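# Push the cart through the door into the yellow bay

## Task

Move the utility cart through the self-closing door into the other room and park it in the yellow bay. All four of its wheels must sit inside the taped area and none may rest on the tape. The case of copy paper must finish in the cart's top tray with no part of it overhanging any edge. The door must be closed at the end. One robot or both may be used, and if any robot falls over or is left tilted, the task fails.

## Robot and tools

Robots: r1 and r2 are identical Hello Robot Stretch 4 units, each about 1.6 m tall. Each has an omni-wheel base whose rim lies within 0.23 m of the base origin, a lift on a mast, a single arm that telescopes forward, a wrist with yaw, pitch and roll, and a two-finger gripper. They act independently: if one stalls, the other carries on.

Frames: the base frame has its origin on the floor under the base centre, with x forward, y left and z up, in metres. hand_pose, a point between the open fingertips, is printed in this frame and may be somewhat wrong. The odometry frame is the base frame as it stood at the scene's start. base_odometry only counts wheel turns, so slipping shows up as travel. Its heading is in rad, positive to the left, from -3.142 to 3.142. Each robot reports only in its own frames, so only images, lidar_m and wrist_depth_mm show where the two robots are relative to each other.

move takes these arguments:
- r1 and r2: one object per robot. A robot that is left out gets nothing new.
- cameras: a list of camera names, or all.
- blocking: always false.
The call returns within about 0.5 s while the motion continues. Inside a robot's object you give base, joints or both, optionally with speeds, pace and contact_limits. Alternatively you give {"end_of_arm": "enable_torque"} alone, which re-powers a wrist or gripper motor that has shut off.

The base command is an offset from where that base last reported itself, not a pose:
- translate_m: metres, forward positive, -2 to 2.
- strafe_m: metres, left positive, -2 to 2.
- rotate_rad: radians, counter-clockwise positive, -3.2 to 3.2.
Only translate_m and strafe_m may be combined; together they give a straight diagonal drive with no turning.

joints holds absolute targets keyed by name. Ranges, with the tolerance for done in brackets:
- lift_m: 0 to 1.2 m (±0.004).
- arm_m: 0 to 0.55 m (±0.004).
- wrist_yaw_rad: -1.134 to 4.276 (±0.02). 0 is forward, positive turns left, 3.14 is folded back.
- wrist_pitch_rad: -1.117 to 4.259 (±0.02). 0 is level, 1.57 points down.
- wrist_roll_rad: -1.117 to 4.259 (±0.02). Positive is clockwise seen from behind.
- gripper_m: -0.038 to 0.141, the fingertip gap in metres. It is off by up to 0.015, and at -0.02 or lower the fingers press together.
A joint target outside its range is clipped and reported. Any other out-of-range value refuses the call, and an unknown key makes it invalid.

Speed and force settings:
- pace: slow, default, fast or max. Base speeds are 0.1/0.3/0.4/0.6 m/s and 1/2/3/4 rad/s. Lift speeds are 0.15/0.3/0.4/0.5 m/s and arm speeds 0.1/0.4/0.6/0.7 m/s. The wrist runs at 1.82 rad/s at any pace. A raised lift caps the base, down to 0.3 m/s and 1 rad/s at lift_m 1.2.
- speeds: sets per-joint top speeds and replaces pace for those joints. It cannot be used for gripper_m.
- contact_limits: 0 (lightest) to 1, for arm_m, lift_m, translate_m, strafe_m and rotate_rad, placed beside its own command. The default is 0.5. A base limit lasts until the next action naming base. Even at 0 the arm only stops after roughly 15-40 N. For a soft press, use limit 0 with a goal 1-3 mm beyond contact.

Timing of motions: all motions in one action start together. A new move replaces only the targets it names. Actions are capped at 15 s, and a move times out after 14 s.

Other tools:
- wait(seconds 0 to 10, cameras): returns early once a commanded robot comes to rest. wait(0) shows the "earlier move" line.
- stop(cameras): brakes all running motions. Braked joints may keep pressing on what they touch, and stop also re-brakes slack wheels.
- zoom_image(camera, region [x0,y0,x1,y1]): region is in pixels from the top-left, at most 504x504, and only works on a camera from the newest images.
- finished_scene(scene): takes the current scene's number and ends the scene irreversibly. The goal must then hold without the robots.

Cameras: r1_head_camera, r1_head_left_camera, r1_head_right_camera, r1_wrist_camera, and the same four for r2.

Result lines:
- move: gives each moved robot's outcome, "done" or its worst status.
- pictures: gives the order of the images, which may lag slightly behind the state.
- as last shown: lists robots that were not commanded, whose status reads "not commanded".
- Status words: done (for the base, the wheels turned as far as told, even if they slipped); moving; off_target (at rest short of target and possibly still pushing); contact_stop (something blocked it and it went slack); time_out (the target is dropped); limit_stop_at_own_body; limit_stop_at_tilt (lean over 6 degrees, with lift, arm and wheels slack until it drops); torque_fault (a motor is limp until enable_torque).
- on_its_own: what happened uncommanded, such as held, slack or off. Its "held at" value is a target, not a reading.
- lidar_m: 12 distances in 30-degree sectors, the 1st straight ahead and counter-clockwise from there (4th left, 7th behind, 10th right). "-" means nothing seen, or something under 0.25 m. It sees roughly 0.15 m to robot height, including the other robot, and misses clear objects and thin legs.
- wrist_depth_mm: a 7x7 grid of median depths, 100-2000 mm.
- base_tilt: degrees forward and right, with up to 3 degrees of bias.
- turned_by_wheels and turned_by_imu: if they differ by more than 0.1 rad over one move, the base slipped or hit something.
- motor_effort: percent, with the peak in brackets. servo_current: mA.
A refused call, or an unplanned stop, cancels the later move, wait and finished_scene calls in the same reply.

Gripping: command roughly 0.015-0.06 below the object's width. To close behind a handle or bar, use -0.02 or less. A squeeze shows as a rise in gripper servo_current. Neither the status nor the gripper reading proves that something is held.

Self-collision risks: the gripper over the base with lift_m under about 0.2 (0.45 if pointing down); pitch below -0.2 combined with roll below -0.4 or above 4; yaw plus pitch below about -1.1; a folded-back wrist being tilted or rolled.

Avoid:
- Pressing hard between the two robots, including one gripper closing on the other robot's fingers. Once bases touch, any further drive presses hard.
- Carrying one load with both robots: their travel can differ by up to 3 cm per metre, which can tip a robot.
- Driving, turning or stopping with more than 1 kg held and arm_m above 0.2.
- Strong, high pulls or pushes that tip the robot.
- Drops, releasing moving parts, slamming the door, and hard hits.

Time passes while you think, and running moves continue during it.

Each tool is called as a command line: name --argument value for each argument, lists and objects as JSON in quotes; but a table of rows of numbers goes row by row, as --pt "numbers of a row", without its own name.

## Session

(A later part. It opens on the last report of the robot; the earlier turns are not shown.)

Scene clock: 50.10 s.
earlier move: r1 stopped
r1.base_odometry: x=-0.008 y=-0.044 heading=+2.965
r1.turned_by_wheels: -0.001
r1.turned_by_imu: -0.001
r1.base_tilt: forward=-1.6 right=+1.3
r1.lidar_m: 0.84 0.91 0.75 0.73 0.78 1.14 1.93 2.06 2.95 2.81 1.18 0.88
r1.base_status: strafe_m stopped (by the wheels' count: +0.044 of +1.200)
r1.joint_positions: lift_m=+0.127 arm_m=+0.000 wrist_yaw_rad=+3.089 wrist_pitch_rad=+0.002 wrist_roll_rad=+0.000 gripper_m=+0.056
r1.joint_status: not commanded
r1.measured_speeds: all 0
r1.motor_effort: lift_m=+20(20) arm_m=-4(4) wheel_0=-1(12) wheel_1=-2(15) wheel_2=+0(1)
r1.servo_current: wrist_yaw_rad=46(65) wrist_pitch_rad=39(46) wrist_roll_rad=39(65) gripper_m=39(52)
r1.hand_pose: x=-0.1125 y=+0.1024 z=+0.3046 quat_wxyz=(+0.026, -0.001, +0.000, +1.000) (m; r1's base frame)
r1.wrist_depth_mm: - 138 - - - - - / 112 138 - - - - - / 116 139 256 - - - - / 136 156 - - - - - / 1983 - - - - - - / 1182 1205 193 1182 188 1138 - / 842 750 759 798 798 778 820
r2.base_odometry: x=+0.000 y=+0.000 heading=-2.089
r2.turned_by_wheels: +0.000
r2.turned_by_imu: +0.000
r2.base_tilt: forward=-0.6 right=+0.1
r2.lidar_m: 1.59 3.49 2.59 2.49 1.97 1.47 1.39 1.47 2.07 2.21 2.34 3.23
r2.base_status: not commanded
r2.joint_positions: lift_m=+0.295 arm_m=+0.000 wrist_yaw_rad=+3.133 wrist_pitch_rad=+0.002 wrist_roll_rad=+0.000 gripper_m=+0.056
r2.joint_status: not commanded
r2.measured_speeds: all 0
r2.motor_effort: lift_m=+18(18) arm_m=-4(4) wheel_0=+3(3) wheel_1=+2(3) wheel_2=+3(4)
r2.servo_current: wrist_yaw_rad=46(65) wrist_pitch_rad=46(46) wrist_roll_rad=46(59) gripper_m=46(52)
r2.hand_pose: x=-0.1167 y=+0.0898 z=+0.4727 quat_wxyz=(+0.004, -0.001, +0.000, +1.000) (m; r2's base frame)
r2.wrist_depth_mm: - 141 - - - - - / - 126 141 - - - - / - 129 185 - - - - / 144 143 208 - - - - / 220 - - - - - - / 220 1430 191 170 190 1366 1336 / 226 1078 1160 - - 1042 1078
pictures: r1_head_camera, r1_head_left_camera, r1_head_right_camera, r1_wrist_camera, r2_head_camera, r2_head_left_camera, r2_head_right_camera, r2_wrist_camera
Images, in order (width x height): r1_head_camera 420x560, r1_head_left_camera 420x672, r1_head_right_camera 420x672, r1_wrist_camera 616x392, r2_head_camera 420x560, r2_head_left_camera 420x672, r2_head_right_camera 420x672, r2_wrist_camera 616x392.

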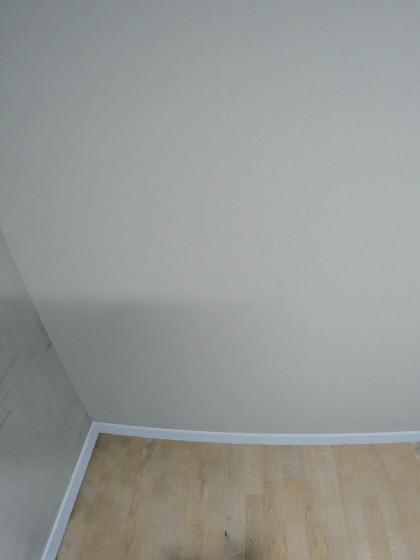

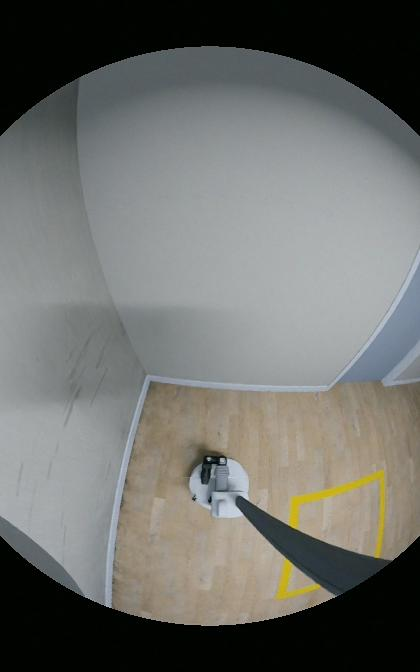

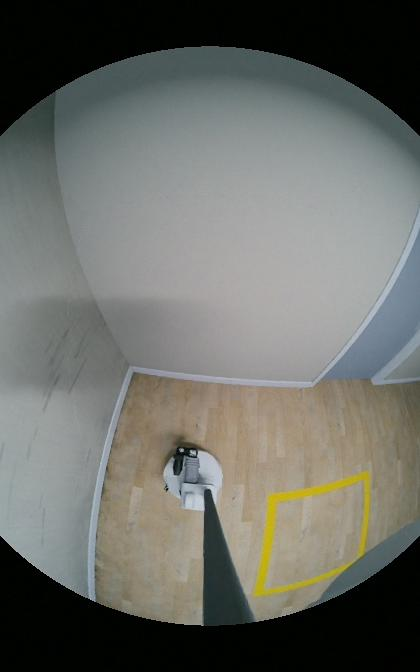

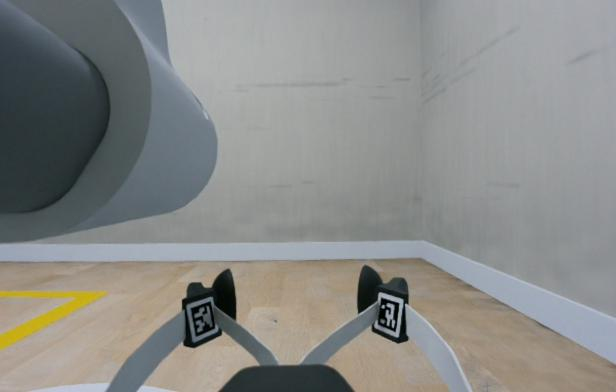

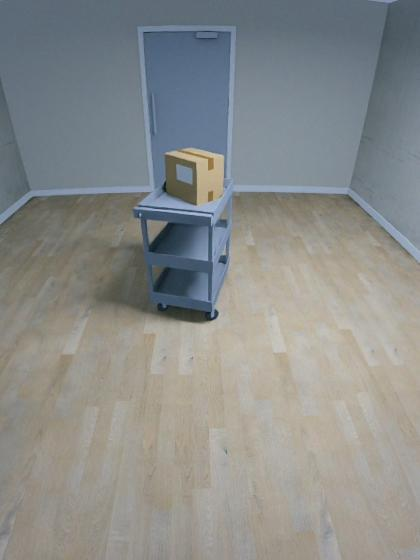

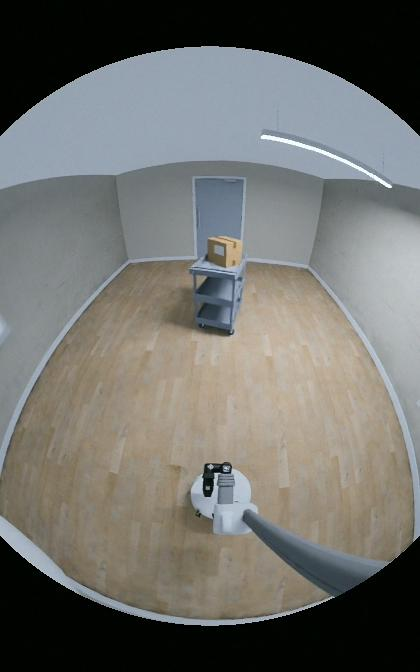

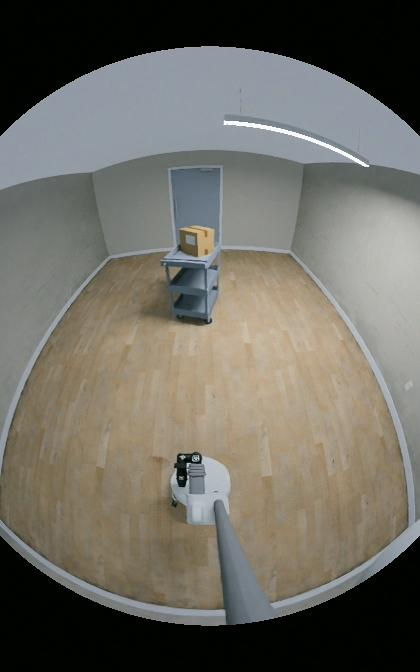

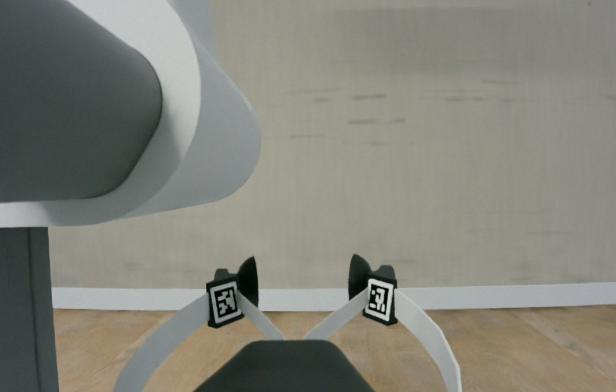

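move --blocking false --r1 '{"base":{"strafe_m":-1.5},"joints":{"lift_m":0.9}}' --r2 '{"base":{"translate_m":0.5},"joints":{"lift_m":0.8,"wrist_yaw_rad":0}}' --cameras '[]'

wait --seconds 4 --cameras '[]'

wait --seconds 4

zoom_image --camera "r2_head_camera" --region '[90, 80, 330, 420]'

Scene clock: 59.33 s.
move: r1 moving; r2 moving
r1.base_odometry: x=-0.002 y=-0.008 heading=+2.965
r1.turned_by_wheels: +0.000
r1.turned_by_imu: -0.001
r1.base_tilt: forward=-1.6 right=+1.3
r1.lidar_m: 0.82 0.90 0.78 0.76 0.82 1.17 1.92 2.08 2.95 2.85 1.15 0.86
r1.base_status: strafe_m moving
r1.joint_positions: lift_m=+0.164 arm_m=+0.000 wrist_yaw_rad=+3.089 wrist_pitch_rad=+0.002 wrist_roll_rad=+0.000 gripper_m=+0.056
r1.joint_status: lift_m moving
r1.measured_speeds: translate_m=+0.001 strafe_m=-0.142 rotate_rad=-0.003 lift_m=+0.146 arm_m=+0.000 wrist_yaw_rad=+0.000 wrist_pitch_rad=+0.000 wrist_roll_rad=+0.000
r1.motor_effort: lift_m=+28(29) arm_m=-4(4) wheel_0=+9(10) wheel_1=-9(9) wheel_2=+1(1)
r1.servo_current: wrist_yaw_rad=52(52) wrist_pitch_rad=52(52) wrist_roll_rad=39(59) gripper_m=39(46)
r1.hand_pose: x=-0.1125 y=+0.1024 z=+0.3421 quat_wxyz=(+0.026, -0.001, +0.000, +1.000) (m; r1's base frame)
r1.wrist_depth_mm: 136 139 - - - - - / 113 139 - - - - - / 116 139 270 - - - - / 137 159 - - - - - / - - - - - - - / 1336 1336 192 1308 187 1281 - / 866 809 809 866 866 854 842
r2.base_odometry: x=-0.015 y=-0.027 heading=-2.089
r2.turned_by_wheels: +0.000
r2.turned_by_imu: +0.001
r2.base_tilt: forward=-0.7 right=+0.1
r2.lidar_m: 1.57 3.55 2.59 2.49 2.03 1.49 1.41 1.51 2.09 2.21 2.32 3.24
r2.base_status: translate_m moving
r2.joint_positions: lift_m=+0.333 arm_m=+0.000 wrist_yaw_rad=+2.571 wrist_pitch_rad=+0.002 wrist_roll_rad=+0.000 gripper_m=+0.056
r2.joint_status: lift_m moving; wrist_yaw_rad moving
r2.measured_speeds: translate_m=+0.122 strafe_m=+0.001 rotate_rad=-0.001 lift_m=+0.146 arm_m=+0.000 wrist_yaw_rad=-1.736 wrist_pitch_rad=+0.000 wrist_roll_rad=+0.000
r2.motor_effort: lift_m=+24(24) arm_m=-4(4) wheel_0=+6(12) wheel_1=+6(8) wheel_2=-12(13)
r2.servo_current: wrist_yaw_rad=59(111) wrist_pitch_rad=39(46) wrist_roll_rad=39(52) gripper_m=52(52)
r2.hand_pose: x=-0.0245 y=+0.2294 z=+0.5104 quat_wxyz=(+0.282, -0.001, +0.000, +0.960) (m; r2's base frame)
r2.wrist_depth_mm: - - - - - - - / - - - - - - - / - - - - - - - / - - - - - - - / - - - - - - - / - - 192 1397 190 1708 1537 / 1138 1118 1229 - - 1078 1138
pictures: none
No camera images: "cameras" was empty.

Scene clock: 62.00 s.
earlier move: r1 moving; r2 done
r1.base_odometry: x=+0.132 y=+0.739 heading=+2.965
r1.turned_by_wheels: +0.000
r1.turned_by_imu: -0.005
r1.base_tilt: forward=-1.6 right=+1.2
r1.lidar_m: 0.80 0.87 1.20 1.52 1.60 2.02 1.97 2.09 3.02 2.72 1.22 0.82
r1.base_status: strafe_m moving
r1.joint_positions: lift_m=+0.875 arm_m=+0.000 wrist_yaw_rad=+3.089 wrist_pitch_rad=+0.002 wrist_roll_rad=+0.000 gripper_m=+0.056
r1.joint_status: lift_m moving
r1.measured_speeds: translate_m=+0.000 strafe_m=-0.300 rotate_rad=+0.002 lift_m=+0.127 arm_m=+0.000 wrist_yaw_rad=+0.000 wrist_pitch_rad=+0.000 wrist_roll_rad=+0.000
r1.motor_effort: lift_m=+26(29) arm_m=-4(4) wheel_0=+5(11) wheel_1=-6(11) wheel_2=+0(2)
r1.servo_current: wrist_yaw_rad=39(72) wrist_pitch_rad=46(52) wrist_roll_rad=52(65) gripper_m=39(52)
r1.hand_pose: x=-0.1125 y=+0.1024 z=+1.0523 quat_wxyz=(+0.026, -0.001, +0.000, +1.000) (m; r1's base frame)
r1.wrist_depth_mm: 136 138 - - - - - / 113 139 - - - - - / 117 140 270 - - - - / 138 161 - - - - - / - - - - - - - / - - 193 - 187 - - / - - - 153 - - -
r2.base_odometry: x=-0.247 y=-0.434 heading=-2.088
r2.turned_by_wheels: +0.000
r2.turned_by_imu: +0.001
r2.base_tilt: forward=-0.7 right=+0.1
r2.lidar_m: 1.13 1.28 2.59 2.46 2.64 2.00 1.90 1.99 2.33 2.24 2.35 3.23
r2.base_status: done
r2.joint_positions: lift_m=+0.800 arm_m=+0.000 wrist_yaw_rad=+0.003 wrist_pitch_rad=+0.002 wrist_roll_rad=+0.000 gripper_m=+0.056
r2.joint_status: all done
r2.measured_speeds: all 0
r2.motor_effort: lift_m=+21(25) arm_m=-4(4) wheel_0=+2(13) wheel_1=+2(9) wheel_2=-2(14)
r2.servo_current: wrist_yaw_rad=52(130) wrist_pitch_rad=46(46) wrist_roll_rad=52(59) gripper_m=52(52)
r2.hand_pose: x=+0.4596 y=-0.0866 z=+0.9775 quat_wxyz=(+1.000, +0.000, +0.001, +0.001) (m; r2's base frame)
r2.wrist_depth_mm: - - - - - - - / - - - - - - - / - - - - - - - / - - - 1229 - - - / - - 1430 1255 - - - / - - 195 931 189 - - / - - 1808 - - - -
wait: 2.67 of 4 s (r2 has come to rest)
pictures: none
No camera images: "cameras" was empty.

Scene clock: 65.17 s.
earlier move: r1 done
r1.base_odometry: x=+0.256 y=+1.433 heading=+2.965
r1.turned_by_wheels: +0.000
r1.turned_by_imu: -0.005
r1.base_tilt: forward=-1.6 right=+1.3
r1.lidar_m: 0.83 0.86 1.16 2.21 2.36 2.08 1.99 2.15 2.58 2.49 1.07 0.88
r1.base_status: done
r1.joint_positions: lift_m=+0.899 arm_m=+0.000 wrist_yaw_rad=+3.089 wrist_pitch_rad=+0.002 wrist_roll_rad=+0.000 gripper_m=+0.056
r1.joint_status: all done
r1.measured_speeds: all 0
r1.motor_effort: lift_m=+25(29) arm_m=-4(4) wheel_0=+1(11) wheel_1=-1(11) wheel_2=+0(2)
r1.servo_current: wrist_yaw_rad=46(72) wrist_pitch_rad=46(52) wrist_roll_rad=59(72) gripper_m=39(52)
r1.hand_pose: x=-0.1125 y=+0.1024 z=+1.0771 quat_wxyz=(+0.026, -0.001, +0.000, +1.000) (m; r1's base frame)
r1.wrist_depth_mm: 136 138 - - - - - / 111 139 - - - - - / 115 139 260 - - - - / 137 153 - - - - - / - - - - - - - / - - 193 - 187 - - / - - - 153 - - -
r2.base_odometry: x=-0.247 y=-0.434 heading=-2.088
r2.turned_by_wheels: +0.000
r2.turned_by_imu: +0.000
r2.base_tilt: forward=-0.7 right=+0.1
r2.lidar_m: 1.11 1.31 2.61 2.47 2.64 1.98 1.89 2.01 2.32 2.23 2.32 3.26
r2.base_status: done
r2.joint_positions: lift_m=+0.800 arm_m=+0.000 wrist_yaw_rad=+0.003 wrist_pitch_rad=+0.002 wrist_roll_rad=+0.000 gripper_m=+0.056
r2.joint_status: all done
r2.measured_speeds: all 0
r2.motor_effort: lift_m=+21(25) arm_m=-4(4) wheel_0=+2(13) wheel_1=+2(9) wheel_2=-2(14)
r2.servo_current: wrist_yaw_rad=46(130) wrist_pitch_rad=39(46) wrist_roll_rad=39(65) gripper_m=46(59)
r2.hand_pose: x=+0.4596 y=-0.0866 z=+0.9775 quat_wxyz=(+1.000, +0.000, +0.001, +0.001) (m; r2's base frame)
r2.wrist_depth_mm: - - - - - - - / - - - - - - - / - - - - - - - / - - - 1255 - - - / - - 1397 1229 - - - / - - 195 946 189 - - / - - 1863 - - - -
wait: 3.17 of 4 s (r1 has come to rest)
pictures: r1_head_camera, r1_head_left_camera, r1_head_right_camera, r1_wrist_camera, r2_head_camera, r2_head_left_camera, r2_head_right_camera, r2_wrist_camera
Images, in order (width x height): r1_head_camera 420x560, r1_head_left_camera 420x672, r1_head_right_camera 420x672, r1_wrist_camera 616x392, r2_head_camera 420x560, r2_head_left_camera 420x672, r2_head_right_camera 420x672, r2_wrist_camera 616x392.

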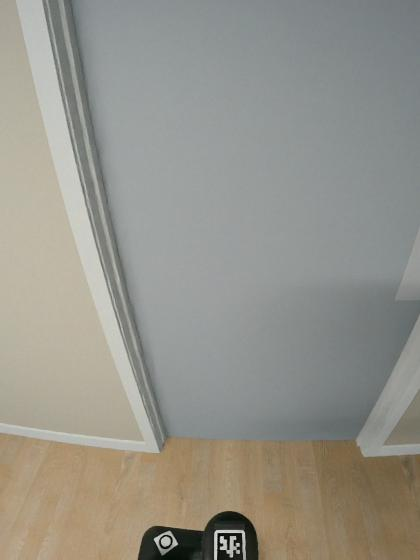

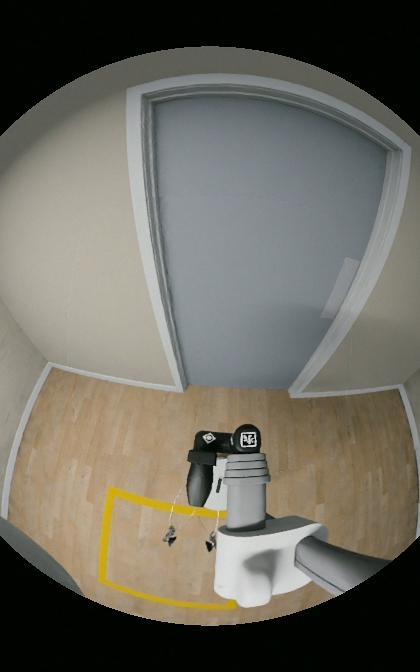

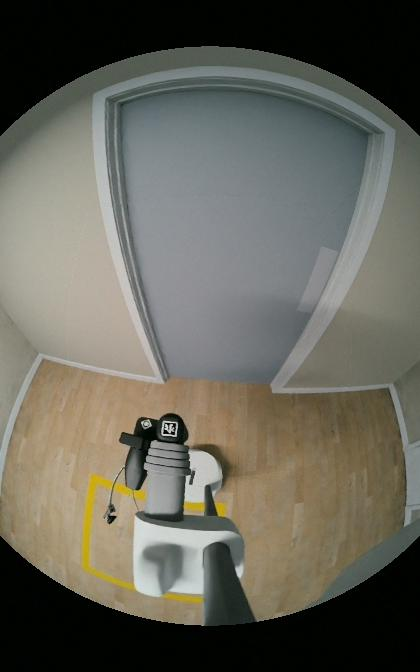

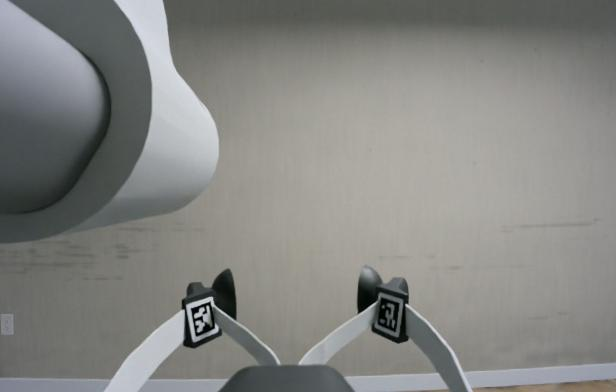

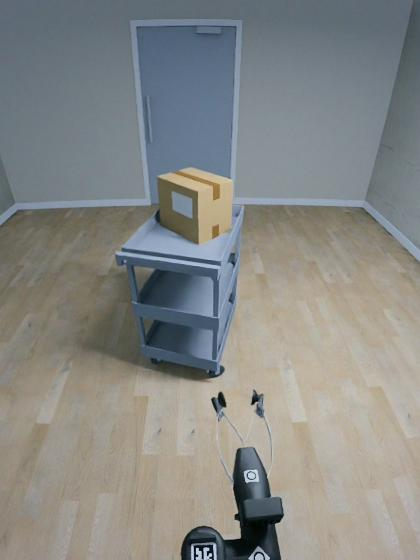

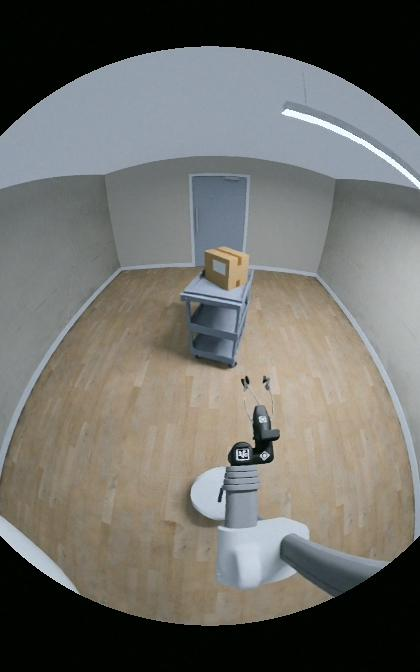

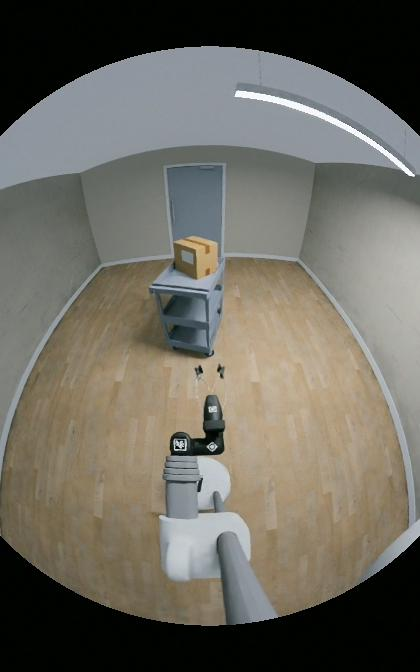

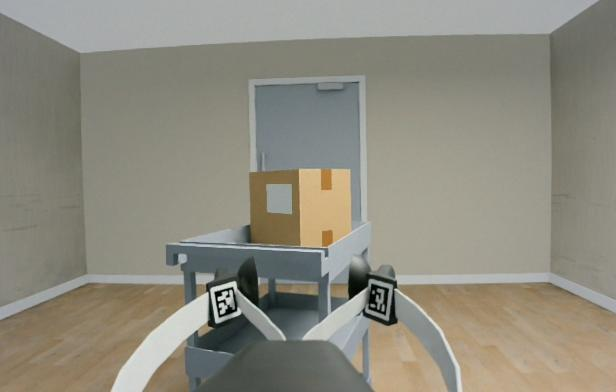

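Scaled by 1.482 from the camera's 420x560 image, which has a finer 1200x1600 frame.

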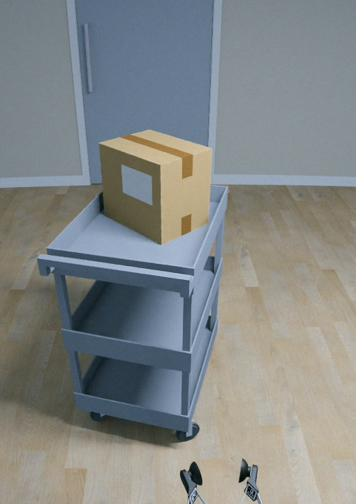

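zoom_image --camera "r2_wrist_camera" --region '[150, 150, 390, 392]'

move --blocking false --r2 '{"base":{"strafe_m":0.1,"translate_m":0.25},"joints":{"lift_m":1.05,"wrist_pitch_rad":0.6}}' --r1 '{"joints":{"lift_m":0.25},"base":{"strafe_m":-0.3}}' --cameras '[]'

wait --seconds 3 --cameras '[]'

wait --seconds 2 --cameras '["r2_wrist_camera","r2_head_camera","r1_head_left_camera","r1_head_camera"]'

zoom_image --camera "r2_wrist_camera" --region '[100, 0, 600, 392]'

Scaled by 2.083.

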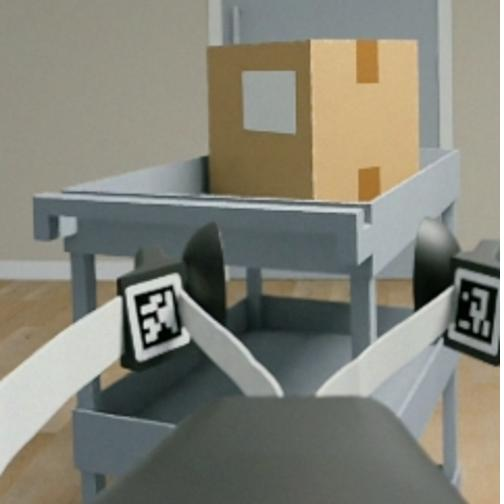

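Scene clock: 118.60 s.
move: r1 moving; r2 moving
r1.base_odometry: x=+0.263 y=+1.469 heading=+2.965
r1.turned_by_wheels: +0.000
r1.turned_by_imu: -0.001
r1.base_tilt: forward=-1.6 right=+1.3
r1.lidar_m: 0.83 0.88 1.19 2.24 2.36 2.07 2.00 2.15 2.53 2.44 1.10 0.86
r1.base_status: strafe_m moving
r1.joint_positions: lift_m=+0.863 arm_m=+0.000 wrist_yaw_rad=+3.089 wrist_pitch_rad=+0.002 wrist_roll_rad=+0.000 gripper_m=+0.056
r1.joint_status: lift_m moving
r1.measured_speeds: translate_m=+0.000 strafe_m=-0.140 rotate_rad=+0.000 lift_m=-0.146 arm_m=+0.000 wrist_yaw_rad=+0.000 wrist_pitch_rad=+0.000 wrist_roll_rad=+0.000
r1.motor_effort: lift_m=+12(23) arm_m=-4(4) wheel_0=+10(11) wheel_1=-8(9) wheel_2=+0(1)
r1.servo_current: wrist_yaw_rad=46(59) wrist_pitch_rad=39(52) wrist_roll_rad=39(59) gripper_m=39(46)
r1.hand_pose: x=-0.1125 y=+0.1024 z=+1.0402 quat_wxyz=(+0.026, -0.001, +0.000, +1.000) (m; r1's base frame)
r1.wrist_depth_mm: 137 138 - - - - - / 113 139 - - - - - / 117 140 271 - - - - / 137 161 - - - - - / - - - - - - - / - - 193 - 187 - - / - - - 153 - - -
r2.base_odometry: x=-0.252 y=-0.468 heading=-2.088
r2.turned_by_wheels: +0.000
r2.turned_by_imu: +0.001
r2.base_tilt: forward=-0.7 right=+0.1
r2.lidar_m: 1.08 1.27 2.60 2.45 2.60 2.02 1.93 2.03 2.32 2.25 2.36 3.28
r2.base_status: translate_m moving; strafe_m moving
r2.joint_positions: lift_m=+0.838 arm_m=+0.000 wrist_yaw_rad=+0.003 wrist_pitch_rad=+0.527 wrist_roll_rad=+0.000 gripper_m=+0.056
r2.joint_status: lift_m moving; wrist_pitch_rad moving
r2.measured_speeds: translate_m=+0.121 strafe_m=+0.047 rotate_rad=+0.001 lift_m=+0.146 arm_m=+0.000 wrist_yaw_rad=+0.000 wrist_pitch_rad=+1.083 wrist_roll_rad=+0.000
r2.motor_effort: lift_m=+23(24) arm_m=-4(4) wheel_0=+8(8) wheel_1=+10(11) wheel_2=-12(12)
r2.servo_current: wrist_yaw_rad=46(52) wrist_pitch_rad=33(78) wrist_roll_rad=52(52) gripper_m=39(52)
r2.hand_pose: x=+0.4204 y=-0.0867 z=+0.8708 quat_wxyz=(+0.965, +0.000, +0.261, +0.001) (m; r2's base frame)
r2.wrist_depth_mm: - - - 1098 - - - / - - - 1138 - - - / - - - - - - - / - - 1863 1060 - 1983 1921 / 1618 1618 1499 1397 1661 1576 1537 / 1336 1336 196 1255 190 1336 1281 / 1182 1138 1160 - - 1118 1138
pictures: none
No camera images: "cameras" was empty.

Scene clock: 120.40 s.
earlier move: r1 moving; r2 done
r1.base_odometry: x=+0.309 y=+1.728 heading=+2.965
r1.turned_by_wheels: +0.000
r1.turned_by_imu: -0.002
r1.base_tilt: forward=-1.6 right=+1.3
r1.lidar_m: 0.81 0.89 1.10 2.50 2.66 2.08 1.98 2.14 2.27 2.19 1.05 0.84
r1.base_status: strafe_m moving
r1.joint_positions: lift_m=+0.362 arm_m=+0.000 wrist_yaw_rad=+3.089 wrist_pitch_rad=+0.002 wrist_roll_rad=+0.000 gripper_m=+0.056
r1.joint_status: lift_m moving
r1.measured_speeds: translate_m=+0.000 strafe_m=+0.000 rotate_rad=+0.000 lift_m=-0.264 arm_m=+0.000 wrist_yaw_rad=+0.000 wrist_pitch_rad=+0.000 wrist_roll_rad=+0.000
r1.motor_effort: lift_m=+10(23) arm_m=-4(4) wheel_0=+1(14) wheel_1=-1(11) wheel_2=+0(1)
r1.servo_current: wrist_yaw_rad=46(65) wrist_pitch_rad=39(52) wrist_roll_rad=52(65) gripper_m=46(46)
r1.hand_pose: x=-0.1125 y=+0.1024 z=+0.5399 quat_wxyz=(+0.026, -0.001, +0.000, +1.000) (m; r1's base frame)
r1.wrist_depth_mm: 136 138 - - - - - / 111 138 - - - - - / 115 139 264 - - - - / 137 155 - - - - - / - - - - - - - / - - 193 - 187 1863 1863 / 1397 1229 1281 143 1336 1205 1281
r2.base_odometry: x=-0.284 y=-0.701 heading=-2.088
r2.turned_by_wheels: +0.000
r2.turned_by_imu: +0.000
r2.base_tilt: forward=-0.7 right=+0.1
r2.lidar_m: 0.85 3.34 2.48 2.36 2.50 2.25 2.14 2.26 2.42 2.34 2.46 3.43
r2.base_status: done
r2.joint_positions: lift_m=+1.050 arm_m=+0.000 wrist_yaw_rad=+0.003 wrist_pitch_rad=+0.598 wrist_roll_rad=+0.000 gripper_m=+0.056
r2.joint_status: all done
r2.measured_speeds: all 0
r2.motor_effort: lift_m=+21(25) arm_m=-3(4) wheel_0=+3(9) wheel_1=+1(11) wheel_2=-2(13)
r2.servo_current: wrist_yaw_rad=46(59) wrist_pitch_rad=39(78) wrist_roll_rad=52(65) gripper_m=39(59)
r2.hand_pose: x=+0.4094 y=-0.0868 z=+1.0655 quat_wxyz=(+0.956, +0.000, +0.295, +0.001) (m; r2's base frame)
r2.wrist_depth_mm: - - - 946 - - - / - - - 991 1078 - - / - - 891 854 - - - / - - - - 1921 - - / 1708 1661 1618 - 1618 1661 1661 / 1537 1499 196 - 190 1464 1430 / 1336 1281 1308 - - 1229 1255
wait: 1.80 of 3 s (r2 has come to rest)
pictures: none
No camera images: "cameras" was empty.

Scene clock: 121.53 s.
earlier move: r1 done
r1.base_odometry: x=+0.309 y=+1.728 heading=+2.965
r1.turned_by_wheels: +0.000
r1.turned_by_imu: +0.000
r1.base_tilt: forward=-1.6 right=+1.3
r1.lidar_m: 0.82 0.89 1.15 2.50 2.64 2.08 2.00 2.15 2.26 2.20 1.05 0.84
r1.base_status: done
r1.joint_positions: lift_m=+0.250 arm_m=+0.000 wrist_yaw_rad=+3.089 wrist_pitch_rad=+0.002 wrist_roll_rad=+0.000 gripper_m=+0.056
r1.joint_status: all done
r1.measured_speeds: all 0
r1.motor_effort: lift_m=+13(23) arm_m=-4(4) wheel_0=+1(14) wheel_1=-1(11) wheel_2=-1(1)
r1.servo_current: wrist_yaw_rad=59(65) wrist_pitch_rad=39(52) wrist_roll_rad=46(72) gripper_m=39(46)
r1.hand_pose: x=-0.1125 y=+0.1024 z=+0.4281 quat_wxyz=(+0.026, -0.001, +0.000, +1.000) (m; r1's base frame)
r1.wrist_depth_mm: - 138 - - - - - / 112 139 - - - - - / 115 139 256 - - - - / 137 156 - - - - - / - - - - - - - / 1576 1618 193 1808 187 1576 1708 / 1138 1008 1008 143 1060 1042 1078
r2.base_odometry: x=-0.284 y=-0.701 heading=-2.088
r2.turned_by_wheels: +0.000
r2.turned_by_imu: +0.000
r2.base_tilt: forward=-0.7 right=+0.1
r2.lidar_m: 0.88 3.34 2.52 2.38 2.51 2.24 2.15 2.24 2.43 2.35 2.46 3.41
r2.base_status: done
r2.joint_positions: lift_m=+1.050 arm_m=+0.000 wrist_yaw_rad=+0.003 wrist_pitch_rad=+0.598 wrist_roll_rad=+0.000 gripper_m=+0.056
r2.joint_status: all done
r2.measured_speeds: all 0
r2.motor_effort: lift_m=+21(25) arm_m=-4(4) wheel_0=+3(9) wheel_1=+1(11) wheel_2=-2(13)
r2.servo_current: wrist_yaw_rad=46(59) wrist_pitch_rad=39(78) wrist_roll_rad=46(65) gripper_m=39(59)
r2.hand_pose: x=+0.4094 y=-0.0868 z=+1.0655 quat_wxyz=(+0.956, +0.000, +0.295, +0.001) (m; r2's base frame)
r2.wrist_depth_mm: - - - 931 - - - / - - - 976 1078 - - / - - 878 854 - - - / - - - - 1921 - - / 1756 1756 1661 - 1618 1708 1661 / 1499 1499 196 - 190 1464 1397 / 1336 1308 1308 - - 1229 1281
wait: 1.13 of 2 s (r1 has come to rest)
pictures: r1_head_camera, r1_head_left_camera, r2_head_camera, r2_wrist_camera
Images, in order (width x height): r1_head_camera 420x560, r1_head_left_camera 420x672, r2_head_camera 420x560, r2_wrist_camera 616x392.

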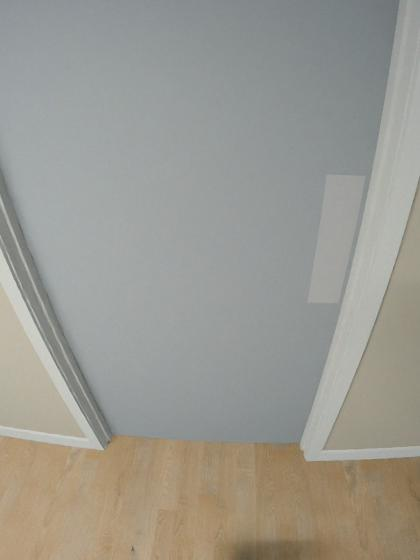

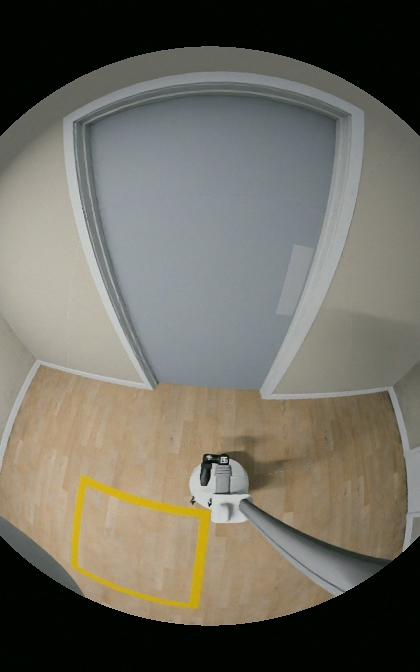

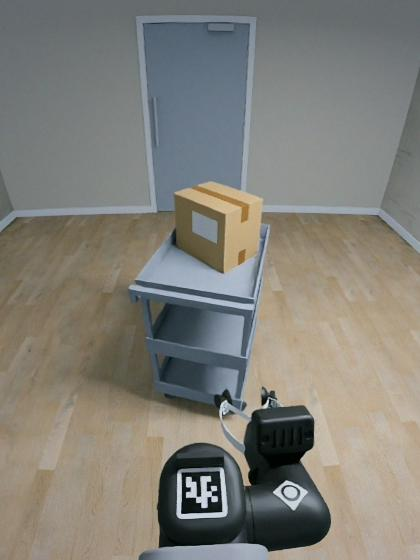

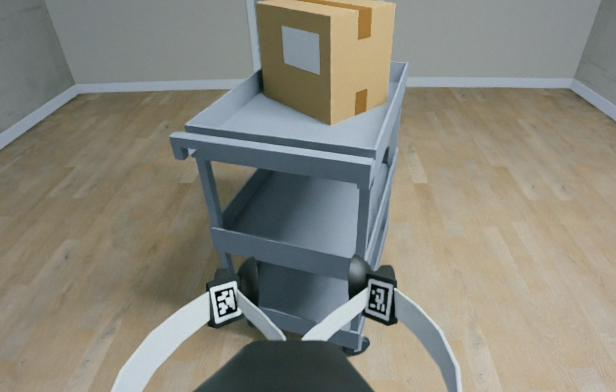

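Scaled by 1.008.

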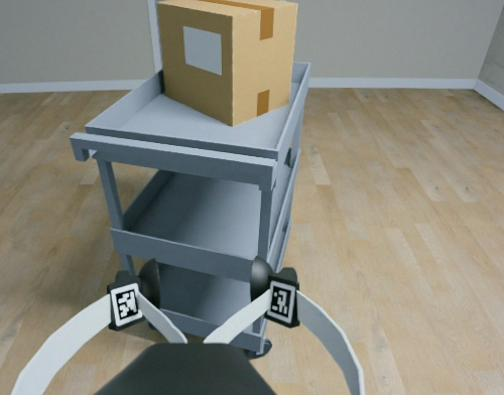

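move --blocking false --r2 '{"base":{"rotate_rad":-0.24},"joints":{"lift_m":0.75,"wrist_pitch_rad":0}}' --cameras '[]'

wait --seconds 2 --cameras '[]'

move --blocking false --r2 '{"base":{"strafe_m":0.28},"joints":{"lift_m":0.75}}' --cameras '[]'

wait --seconds 4 --cameras '["r2_wrist_camera","r2_head_camera"]'

zoom_image --camera "r2_head_camera" --region '[60, 120, 340, 500]'

Scene clock: 143.40 s.
move: r2 moving
r1: as last shown
r1.lidar_m: 0.82 0.89 1.14 2.51 2.65 2.08 2.00 2.15 2.25 2.20 1.05 0.81
r1.motor_effort: lift_m=+13(13) arm_m=-4(4) wheel_0=+0(1) wheel_1=-1(1) wheel_2=-1(1)
r1.servo_current: wrist_yaw_rad=59(59) wrist_pitch_rad=39(52) wrist_roll_rad=59(72) gripper_m=46(46)
r1.wrist_depth_mm: - 138 - - - - - / 112 139 - - - - - / 116 139 256 - - - - / 137 156 - - - - - / - - - - - - - / 1576 1576 193 1756 187 1537 1661 / 1138 1008 1008 143 1060 1042 1118
r2.base_odometry: x=-0.284 y=-0.701 heading=-2.258
r2.turned_by_wheels: -0.169
r2.turned_by_imu: -0.164
r2.base_tilt: forward=-0.7 right=+0.1
r2.lidar_m: 0.89 0.95 2.66 2.37 2.41 2.37 2.15 2.19 2.57 2.34 2.35 2.94
r2.base_status: rotate_rad moving
r2.joint_positions: lift_m=+1.012 arm_m=+0.000 wrist_yaw_rad=+0.003 wrist_pitch_rad=+0.079 wrist_roll_rad=+0.000 gripper_m=+0.056
r2.joint_status: lift_m moving; wrist_pitch_rad moving
r2.measured_speeds: translate_m=-0.001 strafe_m=+0.000 rotate_rad=-0.472 lift_m=-0.146 arm_m=+0.000 wrist_yaw_rad=+0.000 wrist_pitch_rad=-1.094 wrist_roll_rad=+0.000
r2.motor_effort: lift_m=+13(20) arm_m=-4(4) wheel_0=+0(8) wheel_1=+4(8) wheel_2=+6(9)
r2.servo_current: wrist_yaw_rad=52(59) wrist_pitch_rad=52(169) wrist_roll_rad=39(52) gripper_m=46(59)
r2.hand_pose: x=+0.4586 y=-0.0866 z=+1.1678 quat_wxyz=(+0.999, +0.000, +0.040, +0.001) (m; r2's base frame)
r2.wrist_depth_mm: - - - - - - - / - - - - - - - / - - - - - - - / - - - - - - - / - - 1060 1138 - - - / - - 192 1078 190 - - / - 759 - - - - -
pictures: none
No camera images: "cameras" was empty.

Scene clock: 145.20 s.
earlier move: r2 done
r1.base_odometry: x=+0.309 y=+1.728 heading=+2.965
r1.turned_by_wheels: +0.000
r1.turned_by_imu: +0.000
r1.base_tilt: forward=-1.6 right=+1.3
r1.lidar_m: 0.82 0.86 1.16 2.52 2.64 2.07 2.02 2.15 2.26 2.20 1.03 0.83
r1.base_status: not commanded
r1.joint_positions: lift_m=+0.250 arm_m=+0.000 wrist_yaw_rad=+3.089 wrist_pitch_rad=+0.002 wrist_roll_rad=+0.000 gripper_m=+0.056
r1.joint_status: not commanded
r1.measured_speeds: all 0
r1.motor_effort: lift_m=+13(13) arm_m=-4(4) wheel_0=+1(1) wheel_1=-1(1) wheel_2=-1(1)
r1.servo_current: wrist_yaw_rad=46(65) wrist_pitch_rad=39(52) wrist_roll_rad=52(78) gripper_m=46(46)
r1.hand_pose: x=-0.1125 y=+0.1024 z=+0.4281 quat_wxyz=(+0.026, -0.001, +0.000, +1.000) (m; r1's base frame)
r1.wrist_depth_mm: - 138 - - - - - / 112 139 - - - - - / 116 139 256 - - - - / 136 156 - - - - - / - - - - - - - / 1576 1618 193 1756 187 1537 1618 / 1118 991 1008 143 1078 1060 1098
r2.base_odometry: x=-0.284 y=-0.701 heading=-2.327
r2.turned_by_wheels: -0.070
r2.turned_by_imu: -0.068
r2.base_tilt: forward=-0.7 right=+0.0
r2.lidar_m: 0.87 0.92 2.73 2.36 2.39 2.47 2.14 2.16 2.55 2.34 2.33 2.80
r2.base_status: done
r2.joint_positions: lift_m=+0.750 arm_m=+0.000 wrist_yaw_rad=+0.003 wrist_pitch_rad=+0.008 wrist_roll_rad=+0.000 gripper_m=+0.056
r2.joint_status: all done
r2.measured_speeds: all 0
r2.motor_effort: lift_m=+14(20) arm_m=-4(4) wheel_0=+4(8) wheel_1=+3(8) wheel_2=+4(9)
r2.servo_current: wrist_yaw_rad=33(59) wrist_pitch_rad=46(169) wrist_roll_rad=33(59) gripper_m=46(59)
r2.hand_pose: x=+0.4595 y=-0.0866 z=+0.9262 quat_wxyz=(+1.000, +0.000, +0.004, +0.001) (m; r2's base frame)
r2.wrist_depth_mm: - - - - - - - / - - - - - - - / - - - - - - - / - - 1008 - - - - / - - 976 - - - - / - - 192 - 192 - - / 1921 124 - - - 1983 1921
wait: 1.80 of 2 s (r2 has come to rest)
pictures: none
No camera images: "cameras" was empty.

Scene clock: 145.70 s.
move: r2 moving
r1: as last shown
r1.lidar_m: 0.82 0.89 1.13 2.52 2.66 2.06 2.03 2.15 2.27 2.18 1.07 0.83
r1.servo_current: wrist_yaw_rad=52(52) wrist_pitch_rad=39(46) wrist_roll_rad=46(65) gripper_m=39(52)
r1.wrist_depth_mm: - 138 - - - - - / 112 139 - - - - - / 115 139 256 - - - - / 136 156 - - - - - / - - - - - - - / 1576 1618 193 1756 187 1618 1618 / 1118 1008 1025 143 1078 1025 1098
r2.base_odometry: x=-0.258 y=-0.726 heading=-2.327
r2.turned_by_wheels: +0.000
r2.turned_by_imu: +0.000
r2.base_tilt: forward=-0.7 right=+0.1
r2.lidar_m: 0.86 0.92 2.68 2.34 2.33 2.48 2.16 2.18 2.57 2.38 2.40 2.84
r2.base_status: strafe_m moving
r2.joint_positions: lift_m=+0.750 arm_m=+0.000 wrist_yaw_rad=+0.003 wrist_pitch_rad=+0.008 wrist_roll_rad=+0.000 gripper_m=+0.056
r2.joint_status: all done
r2.measured_speeds: translate_m=+0.001 strafe_m=+0.141 rotate_rad=-0.007 lift_m=+0.000 arm_m=+0.000 wrist_yaw_rad=+0.000 wrist_pitch_rad=+0.000 wrist_roll_rad=+0.000
r2.motor_effort: lift_m=+14(14) arm_m=-4(4) wheel_0=-8(12) wheel_1=+10(12) wheel_2=+1(3)
r2.servo_current: wrist_yaw_rad=39(52) wrist_pitch_rad=52(59) wrist_roll_rad=46(52) gripper_m=39(52)
r2.hand_pose: x=+0.4595 y=-0.0867 z=+0.9262 quat_wxyz=(+1.000, +0.000, +0.004, +0.001) (m; r2's base frame)
r2.wrist_depth_mm: - - - - - - - / - - - - - - - / - - - - - - - / - - 991 - - - - / - - 976 - - - - / - - 191 - 190 - - / 1921 124 - - - - 1921
pictures: none
No camera images: "cameras" was empty.

Scene clock: 147.47 s.
earlier move: r2 done
r1.base_odometry: x=+0.309 y=+1.728 heading=+2.965
r1.turned_by_wheels: +0.000
r1.turned_by_imu: +0.000
r1.base_tilt: forward=-1.6 right=+1.3
r1.lidar_m: 0.83 0.88 1.15 2.52 2.64 2.06 2.00 2.15 2.25 2.18 1.05 0.81
r1.base_status: not commanded
r1.joint_positions: lift_m=+0.250 arm_m=+0.000 wrist_yaw_rad=+3.089 wrist_pitch_rad=+0.002 wrist_roll_rad=+0.000 gripper_m=+0.056
r1.joint_status: not commanded
r1.measured_speeds: all 0
r1.motor_effort: lift_m=+13(13) arm_m=-4(4) wheel_0=+1(1) wheel_1=-1(1) wheel_2=-1(1)
r1.servo_current: wrist_yaw_rad=72(72) wrist_pitch_rad=39(46) wrist_roll_rad=46(65) gripper_m=39(52)
r1.hand_pose: x=-0.1125 y=+0.1024 z=+0.4281 quat_wxyz=(+0.026, -0.001, +0.000, +1.000) (m; r1's base frame)
r1.wrist_depth_mm: - 138 - - - - - / 112 138 - - - - - / 115 139 257 - - - - / 136 156 - - - - - / - - - - - - - / 1576 1576 193 1708 188 1537 1661 / 1138 976 1025 143 1060 1042 1098
r2.base_odometry: x=-0.080 y=-0.893 heading=-2.327
r2.turned_by_wheels: +0.000
r2.turned_by_imu: +0.000
r2.base_tilt: forward=-0.7 right=+0.1
r2.lidar_m: 0.87 3.54 2.44 2.11 2.11 2.52 2.21 2.23 2.64 2.61 2.64 0.91
r2.base_status: done
r2.joint_positions: lift_m=+0.750 arm_m=+0.000 wrist_yaw_rad=+0.003 wrist_pitch_rad=+0.008 wrist_roll_rad=+0.000 gripper_m=+0.056
r2.joint_status: all done
r2.measured_speeds: all 0
r2.motor_effort: lift_m=+15(15) arm_m=-4(4) wheel_0=-1(14) wheel_1=+1(12) wheel_2=+0(3)
r2.servo_current: wrist_yaw_rad=52(65) wrist_pitch_rad=52(59) wrist_roll_rad=46(59) gripper_m=46(59)
r2.hand_pose: x=+0.4595 y=-0.0867 z=+0.9262 quat_wxyz=(+1.000, +0.000, +0.004, +0.001) (m; r2's base frame)
r2.wrist_depth_mm: - - - - - - - / - - - - - - - / - - - - - - - / - - - 991 - - - / - - 750 - - - - / - - 195 723 189 - - / - 1921 - - - 1983 1921
wait: 1.77 of 4 s (r2 has come to rest)
pictures: r2_head_camera, r2_wrist_camera
Images, in order (width x height): r2_head_camera 420x560, r2_wrist_camera 616x392.

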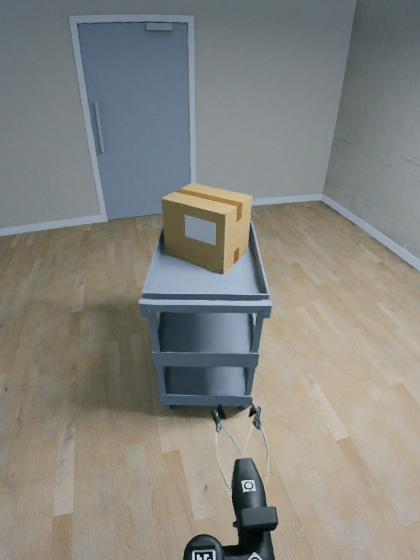

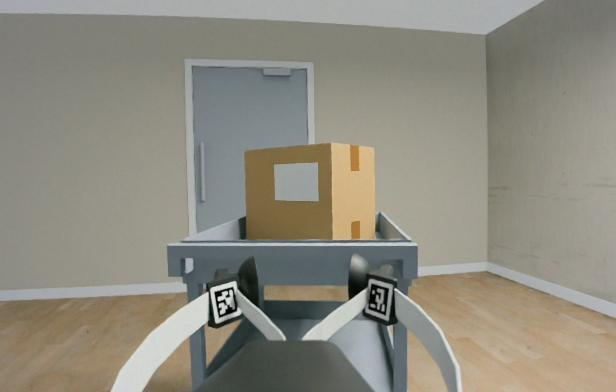

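Scaled by 1.326 from the camera's 420x560 image, which has a finer 1200x1600 frame.

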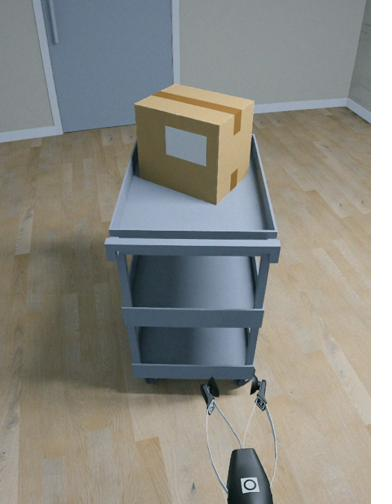

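move --blocking false --r2 '{"base":{"translate_m":0.3,"strafe_m":0.02},"joints":{"lift_m":0.685,"wrist_roll_rad":1.57,"wrist_pitch_rad":0,"gripper_m":0.14}}' --cameras '[]'

wait --seconds 2.5 --cameras '[]'

wait --seconds 1 --cameras '["r2_wrist_camera","r2_head_camera"]'

zoom_image --camera "r2_head_camera" --region '[80, 220, 340, 540]'

Scene clock: 156.10 s.
move: r2 moving
r1: as last shown
r1.lidar_m: 0.82 0.89 1.12 2.49 2.61 2.07 2.00 2.14 2.27 2.19 1.05 0.82
r1.servo_current: wrist_yaw_rad=59(72) wrist_pitch_rad=46(46) wrist_roll_rad=65(65) gripper_m=39(46)
r1.wrist_depth_mm: - 138 - - - - - / 112 139 - - - - - / 116 139 256 - - - - / 137 156 - - - - - / - - - - - - - / 1576 1618 194 1756 187 1537 1661 / 1138 1008 1008 143 1078 1060 1078
r2.base_odometry: x=-0.100 y=-0.917 heading=-2.327
r2.turned_by_wheels: +0.000
r2.turned_by_imu: +0.001
r2.base_tilt: forward=-0.7 right=+0.1
r2.lidar_m: 0.82 3.53 2.43 2.12 2.11 2.57 2.24 2.23 2.70 2.61 2.63 0.87
r2.base_status: translate_m moving; strafe_m moving
r2.joint_positions: lift_m=+0.713 arm_m=+0.000 wrist_yaw_rad=+0.003 wrist_pitch_rad=+0.008 wrist_roll_rad=+0.589 gripper_m=+0.075
r2.joint_status: lift_m moving; wrist_pitch_rad moving; wrist_roll_rad moving; gripper_m moving
r2.measured_speeds: translate_m=+0.121 strafe_m=+0.008 rotate_rad=-0.001 lift_m=-0.135 arm_m=+0.000 wrist_yaw_rad=+0.000 wrist_pitch_rad=+0.000 wrist_roll_rad=+1.820
r2.motor_effort: lift_m=+12(15) arm_m=-4(4) wheel_0=+7(13) wheel_1=+7(8) wheel_2=-11(12)
r2.servo_current: wrist_yaw_rad=52(52) wrist_pitch_rad=52(72) wrist_roll_rad=124(124) gripper_m=78(98)
r2.hand_pose: x=+0.4595 y=-0.0867 z=+0.8887 quat_wxyz=(+0.957, +0.290, +0.004, +0.000) (m; r2's base frame)
r2.wrist_depth_mm: - - - - - - - / - - - - - - - / - - - 1025 - - - / - - - 960 1025 - - / - - - 691 683 - 1756 / - - 190 1281 187 1576 1397 / - - - - - - 1160
pictures: none
No camera images: "cameras" was empty.

Scene clock: 158.10 s.
earlier move: r2 done
r1.base_odometry: x=+0.309 y=+1.728 heading=+2.965
r1.turned_by_wheels: +0.000
r1.turned_by_imu: +0.000
r1.base_tilt: forward=-1.6 right=+1.2
r1.lidar_m: 0.83 0.88 1.14 2.51 2.64 2.07 2.01 2.14 2.26 2.20 1.06 0.83
r1.base_status: not commanded
r1.joint_positions: lift_m=+0.250 arm_m=+0.000 wrist_yaw_rad=+3.089 wrist_pitch_rad=+0.002 wrist_roll_rad=+0.000 gripper_m=+0.056
r1.joint_status: not commanded
r1.measured_speeds: all 0
r1.motor_effort: lift_m=+13(13) arm_m=-4(4) wheel_0=+1(1) wheel_1=-1(1) wheel_2=-1(1)
r1.servo_current: wrist_yaw_rad=46(72) wrist_pitch_rad=33(52) wrist_roll_rad=52(72) gripper_m=39(52)
r1.hand_pose: x=-0.1125 y=+0.1024 z=+0.4281 quat_wxyz=(+0.026, -0.001, +0.000, +1.000) (m; r1's base frame)
r1.wrist_depth_mm: - 138 - - - - - / 112 139 - - - - - / 116 139 255 - - - - / 137 156 - - - - - / - - - - - - - / 1576 1618 194 1708 187 1537 1618 / 1138 1008 991 143 1042 1042 1098
r2.base_odometry: x=-0.272 y=-1.125 heading=-2.327
r2.turned_by_wheels: +0.000
r2.turned_by_imu: +0.001
r2.base_tilt: forward=-0.7 right=+0.1
r2.lidar_m: 0.57 0.64 2.48 2.18 2.18 2.62 2.51 2.53 2.92 2.58 2.58 0.61
r2.base_status: done
r2.joint_positions: lift_m=+0.685 arm_m=+0.000 wrist_yaw_rad=+0.003 wrist_pitch_rad=+0.008 wrist_roll_rad=+1.568 gripper_m=+0.140
r2.joint_status: all done
r2.measured_speeds: all 0
r2.motor_effort: lift_m=+14(16) arm_m=-4(4) wheel_0=+2(13) wheel_1=+5(9) wheel_2=-4(14)
r2.servo_current: wrist_yaw_rad=52(65) wrist_pitch_rad=52(78) wrist_roll_rad=46(124) gripper_m=46(124)
r2.hand_pose: x=+0.4595 y=-0.0867 z=+0.8613 quat_wxyz=(+0.708, +0.706, +0.004, -0.002) (m; r2's base frame)
r2.wrist_depth_mm: - - - - - 1661 1160 / - - - 404 410 661 407 / - - - 410 1008 - 410 / - - 654 413 1025 - 415 / - - 707 421 424 - 424 / - - 778 362 424 185 430 / - - - - - - 433
wait: 2.00 of 2.5 s (r2 has come to rest)
pictures: none
No camera images: "cameras" was empty.

Scene clock: 159.10 s.
r1.base_odometry: x=+0.309 y=+1.728 heading=+2.965
r1.turned_by_wheels: +0.000
r1.turned_by_imu: +0.000
r1.base_tilt: forward=-1.6 right=+1.3
r1.lidar_m: 0.82 0.88 1.16 2.52 2.65 2.10 2.00 2.14 2.27 2.20 1.06 0.81
r1.base_status: not commanded
r1.joint_positions: lift_m=+0.250 arm_m=+0.000 wrist_yaw_rad=+3.089 wrist_pitch_rad=+0.002 wrist_roll_rad=+0.000 gripper_m=+0.056
r1.joint_status: not commanded
r1.measured_speeds: all 0
r1.motor_effort: lift_m=+13(13) arm_m=-4(4) wheel_0=+1(1) wheel_1=-1(1) wheel_2=-1(1)
r1.servo_current: wrist_yaw_rad=39(72) wrist_pitch_rad=39(52) wrist_roll_rad=46(72) gripper_m=52(52)
r1.hand_pose: x=-0.1125 y=+0.1024 z=+0.4281 quat_wxyz=(+0.026, -0.001, +0.000, +1.000) (m; r1's base frame)
r1.wrist_depth_mm: - 138 - - - - - / 112 138 - - - - - / 115 139 256 - - - - / 137 156 - - - - - / - - - - - - - / 1618 1576 193 1756 187 1537 1618 / 1182 991 1008 143 1060 1060 1078
r2.base_odometry: x=-0.272 y=-1.125 heading=-2.327
r2.turned_by_wheels: +0.000
r2.turned_by_imu: +0.000
r2.base_tilt: forward=-0.7 right=+0.1
r2.lidar_m: 0.58 0.63 2.48 2.18 2.16 2.58 2.52 2.51 2.95 2.56 2.58 0.59
r2.base_status: done
r2.joint_positions: lift_m=+0.685 arm_m=+0.000 wrist_yaw_rad=+0.003 wrist_pitch_rad=+0.008 wrist_roll_rad=+1.568 gripper_m=+0.140
r2.joint_status: all done
r2.measured_speeds: all 0
r2.motor_effort: lift_m=+14(16) arm_m=-4(4) wheel_0=+2(13) wheel_1=+5(9) wheel_2=-4(14)
r2.servo_current: wrist_yaw_rad=46(65) wrist_pitch_rad=52(78) wrist_roll_rad=46(124) gripper_m=46(124)
r2.hand_pose: x=+0.4595 y=-0.0867 z=+0.8613 quat_wxyz=(+0.708, +0.706, +0.004, -0.002) (m; r2's base frame)
r2.wrist_depth_mm: - - - - - 1708 1182 / - - - 404 415 668 410 / - - - 410 1008 - 413 / - - 654 413 1008 - 415 / - - 715 418 427 - 424 / - - 778 362 421 186 430 / - - - - - - 436
wait: 1.00 s; at rest by 0.27 s
pictures: r2_head_camera, r2_wrist_camera
Images, in order (width x height): r2_head_camera 420x560, r2_wrist_camera 616x392.

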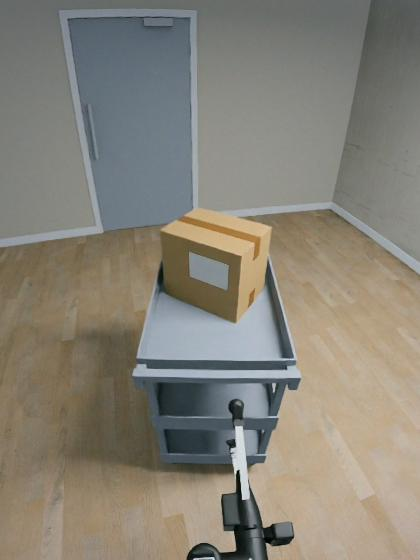

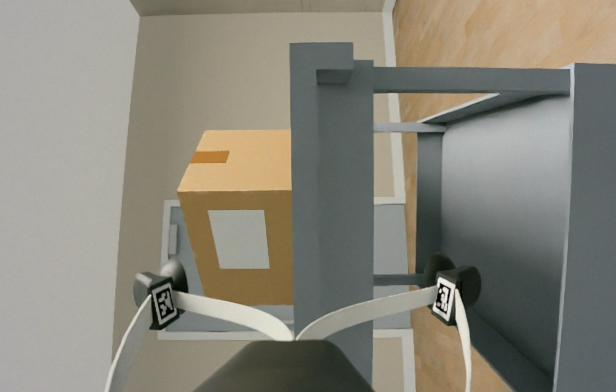

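Scaled by 1.575 from the camera's 420x560 image, which has a finer 1200x1600 frame.

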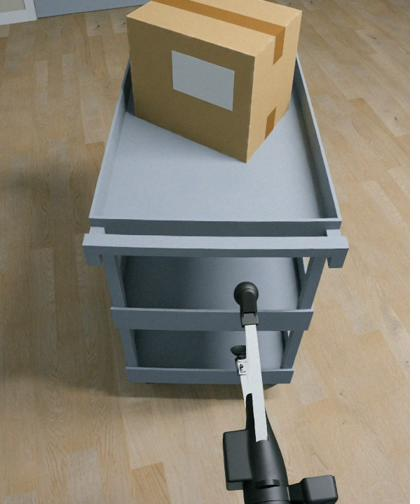

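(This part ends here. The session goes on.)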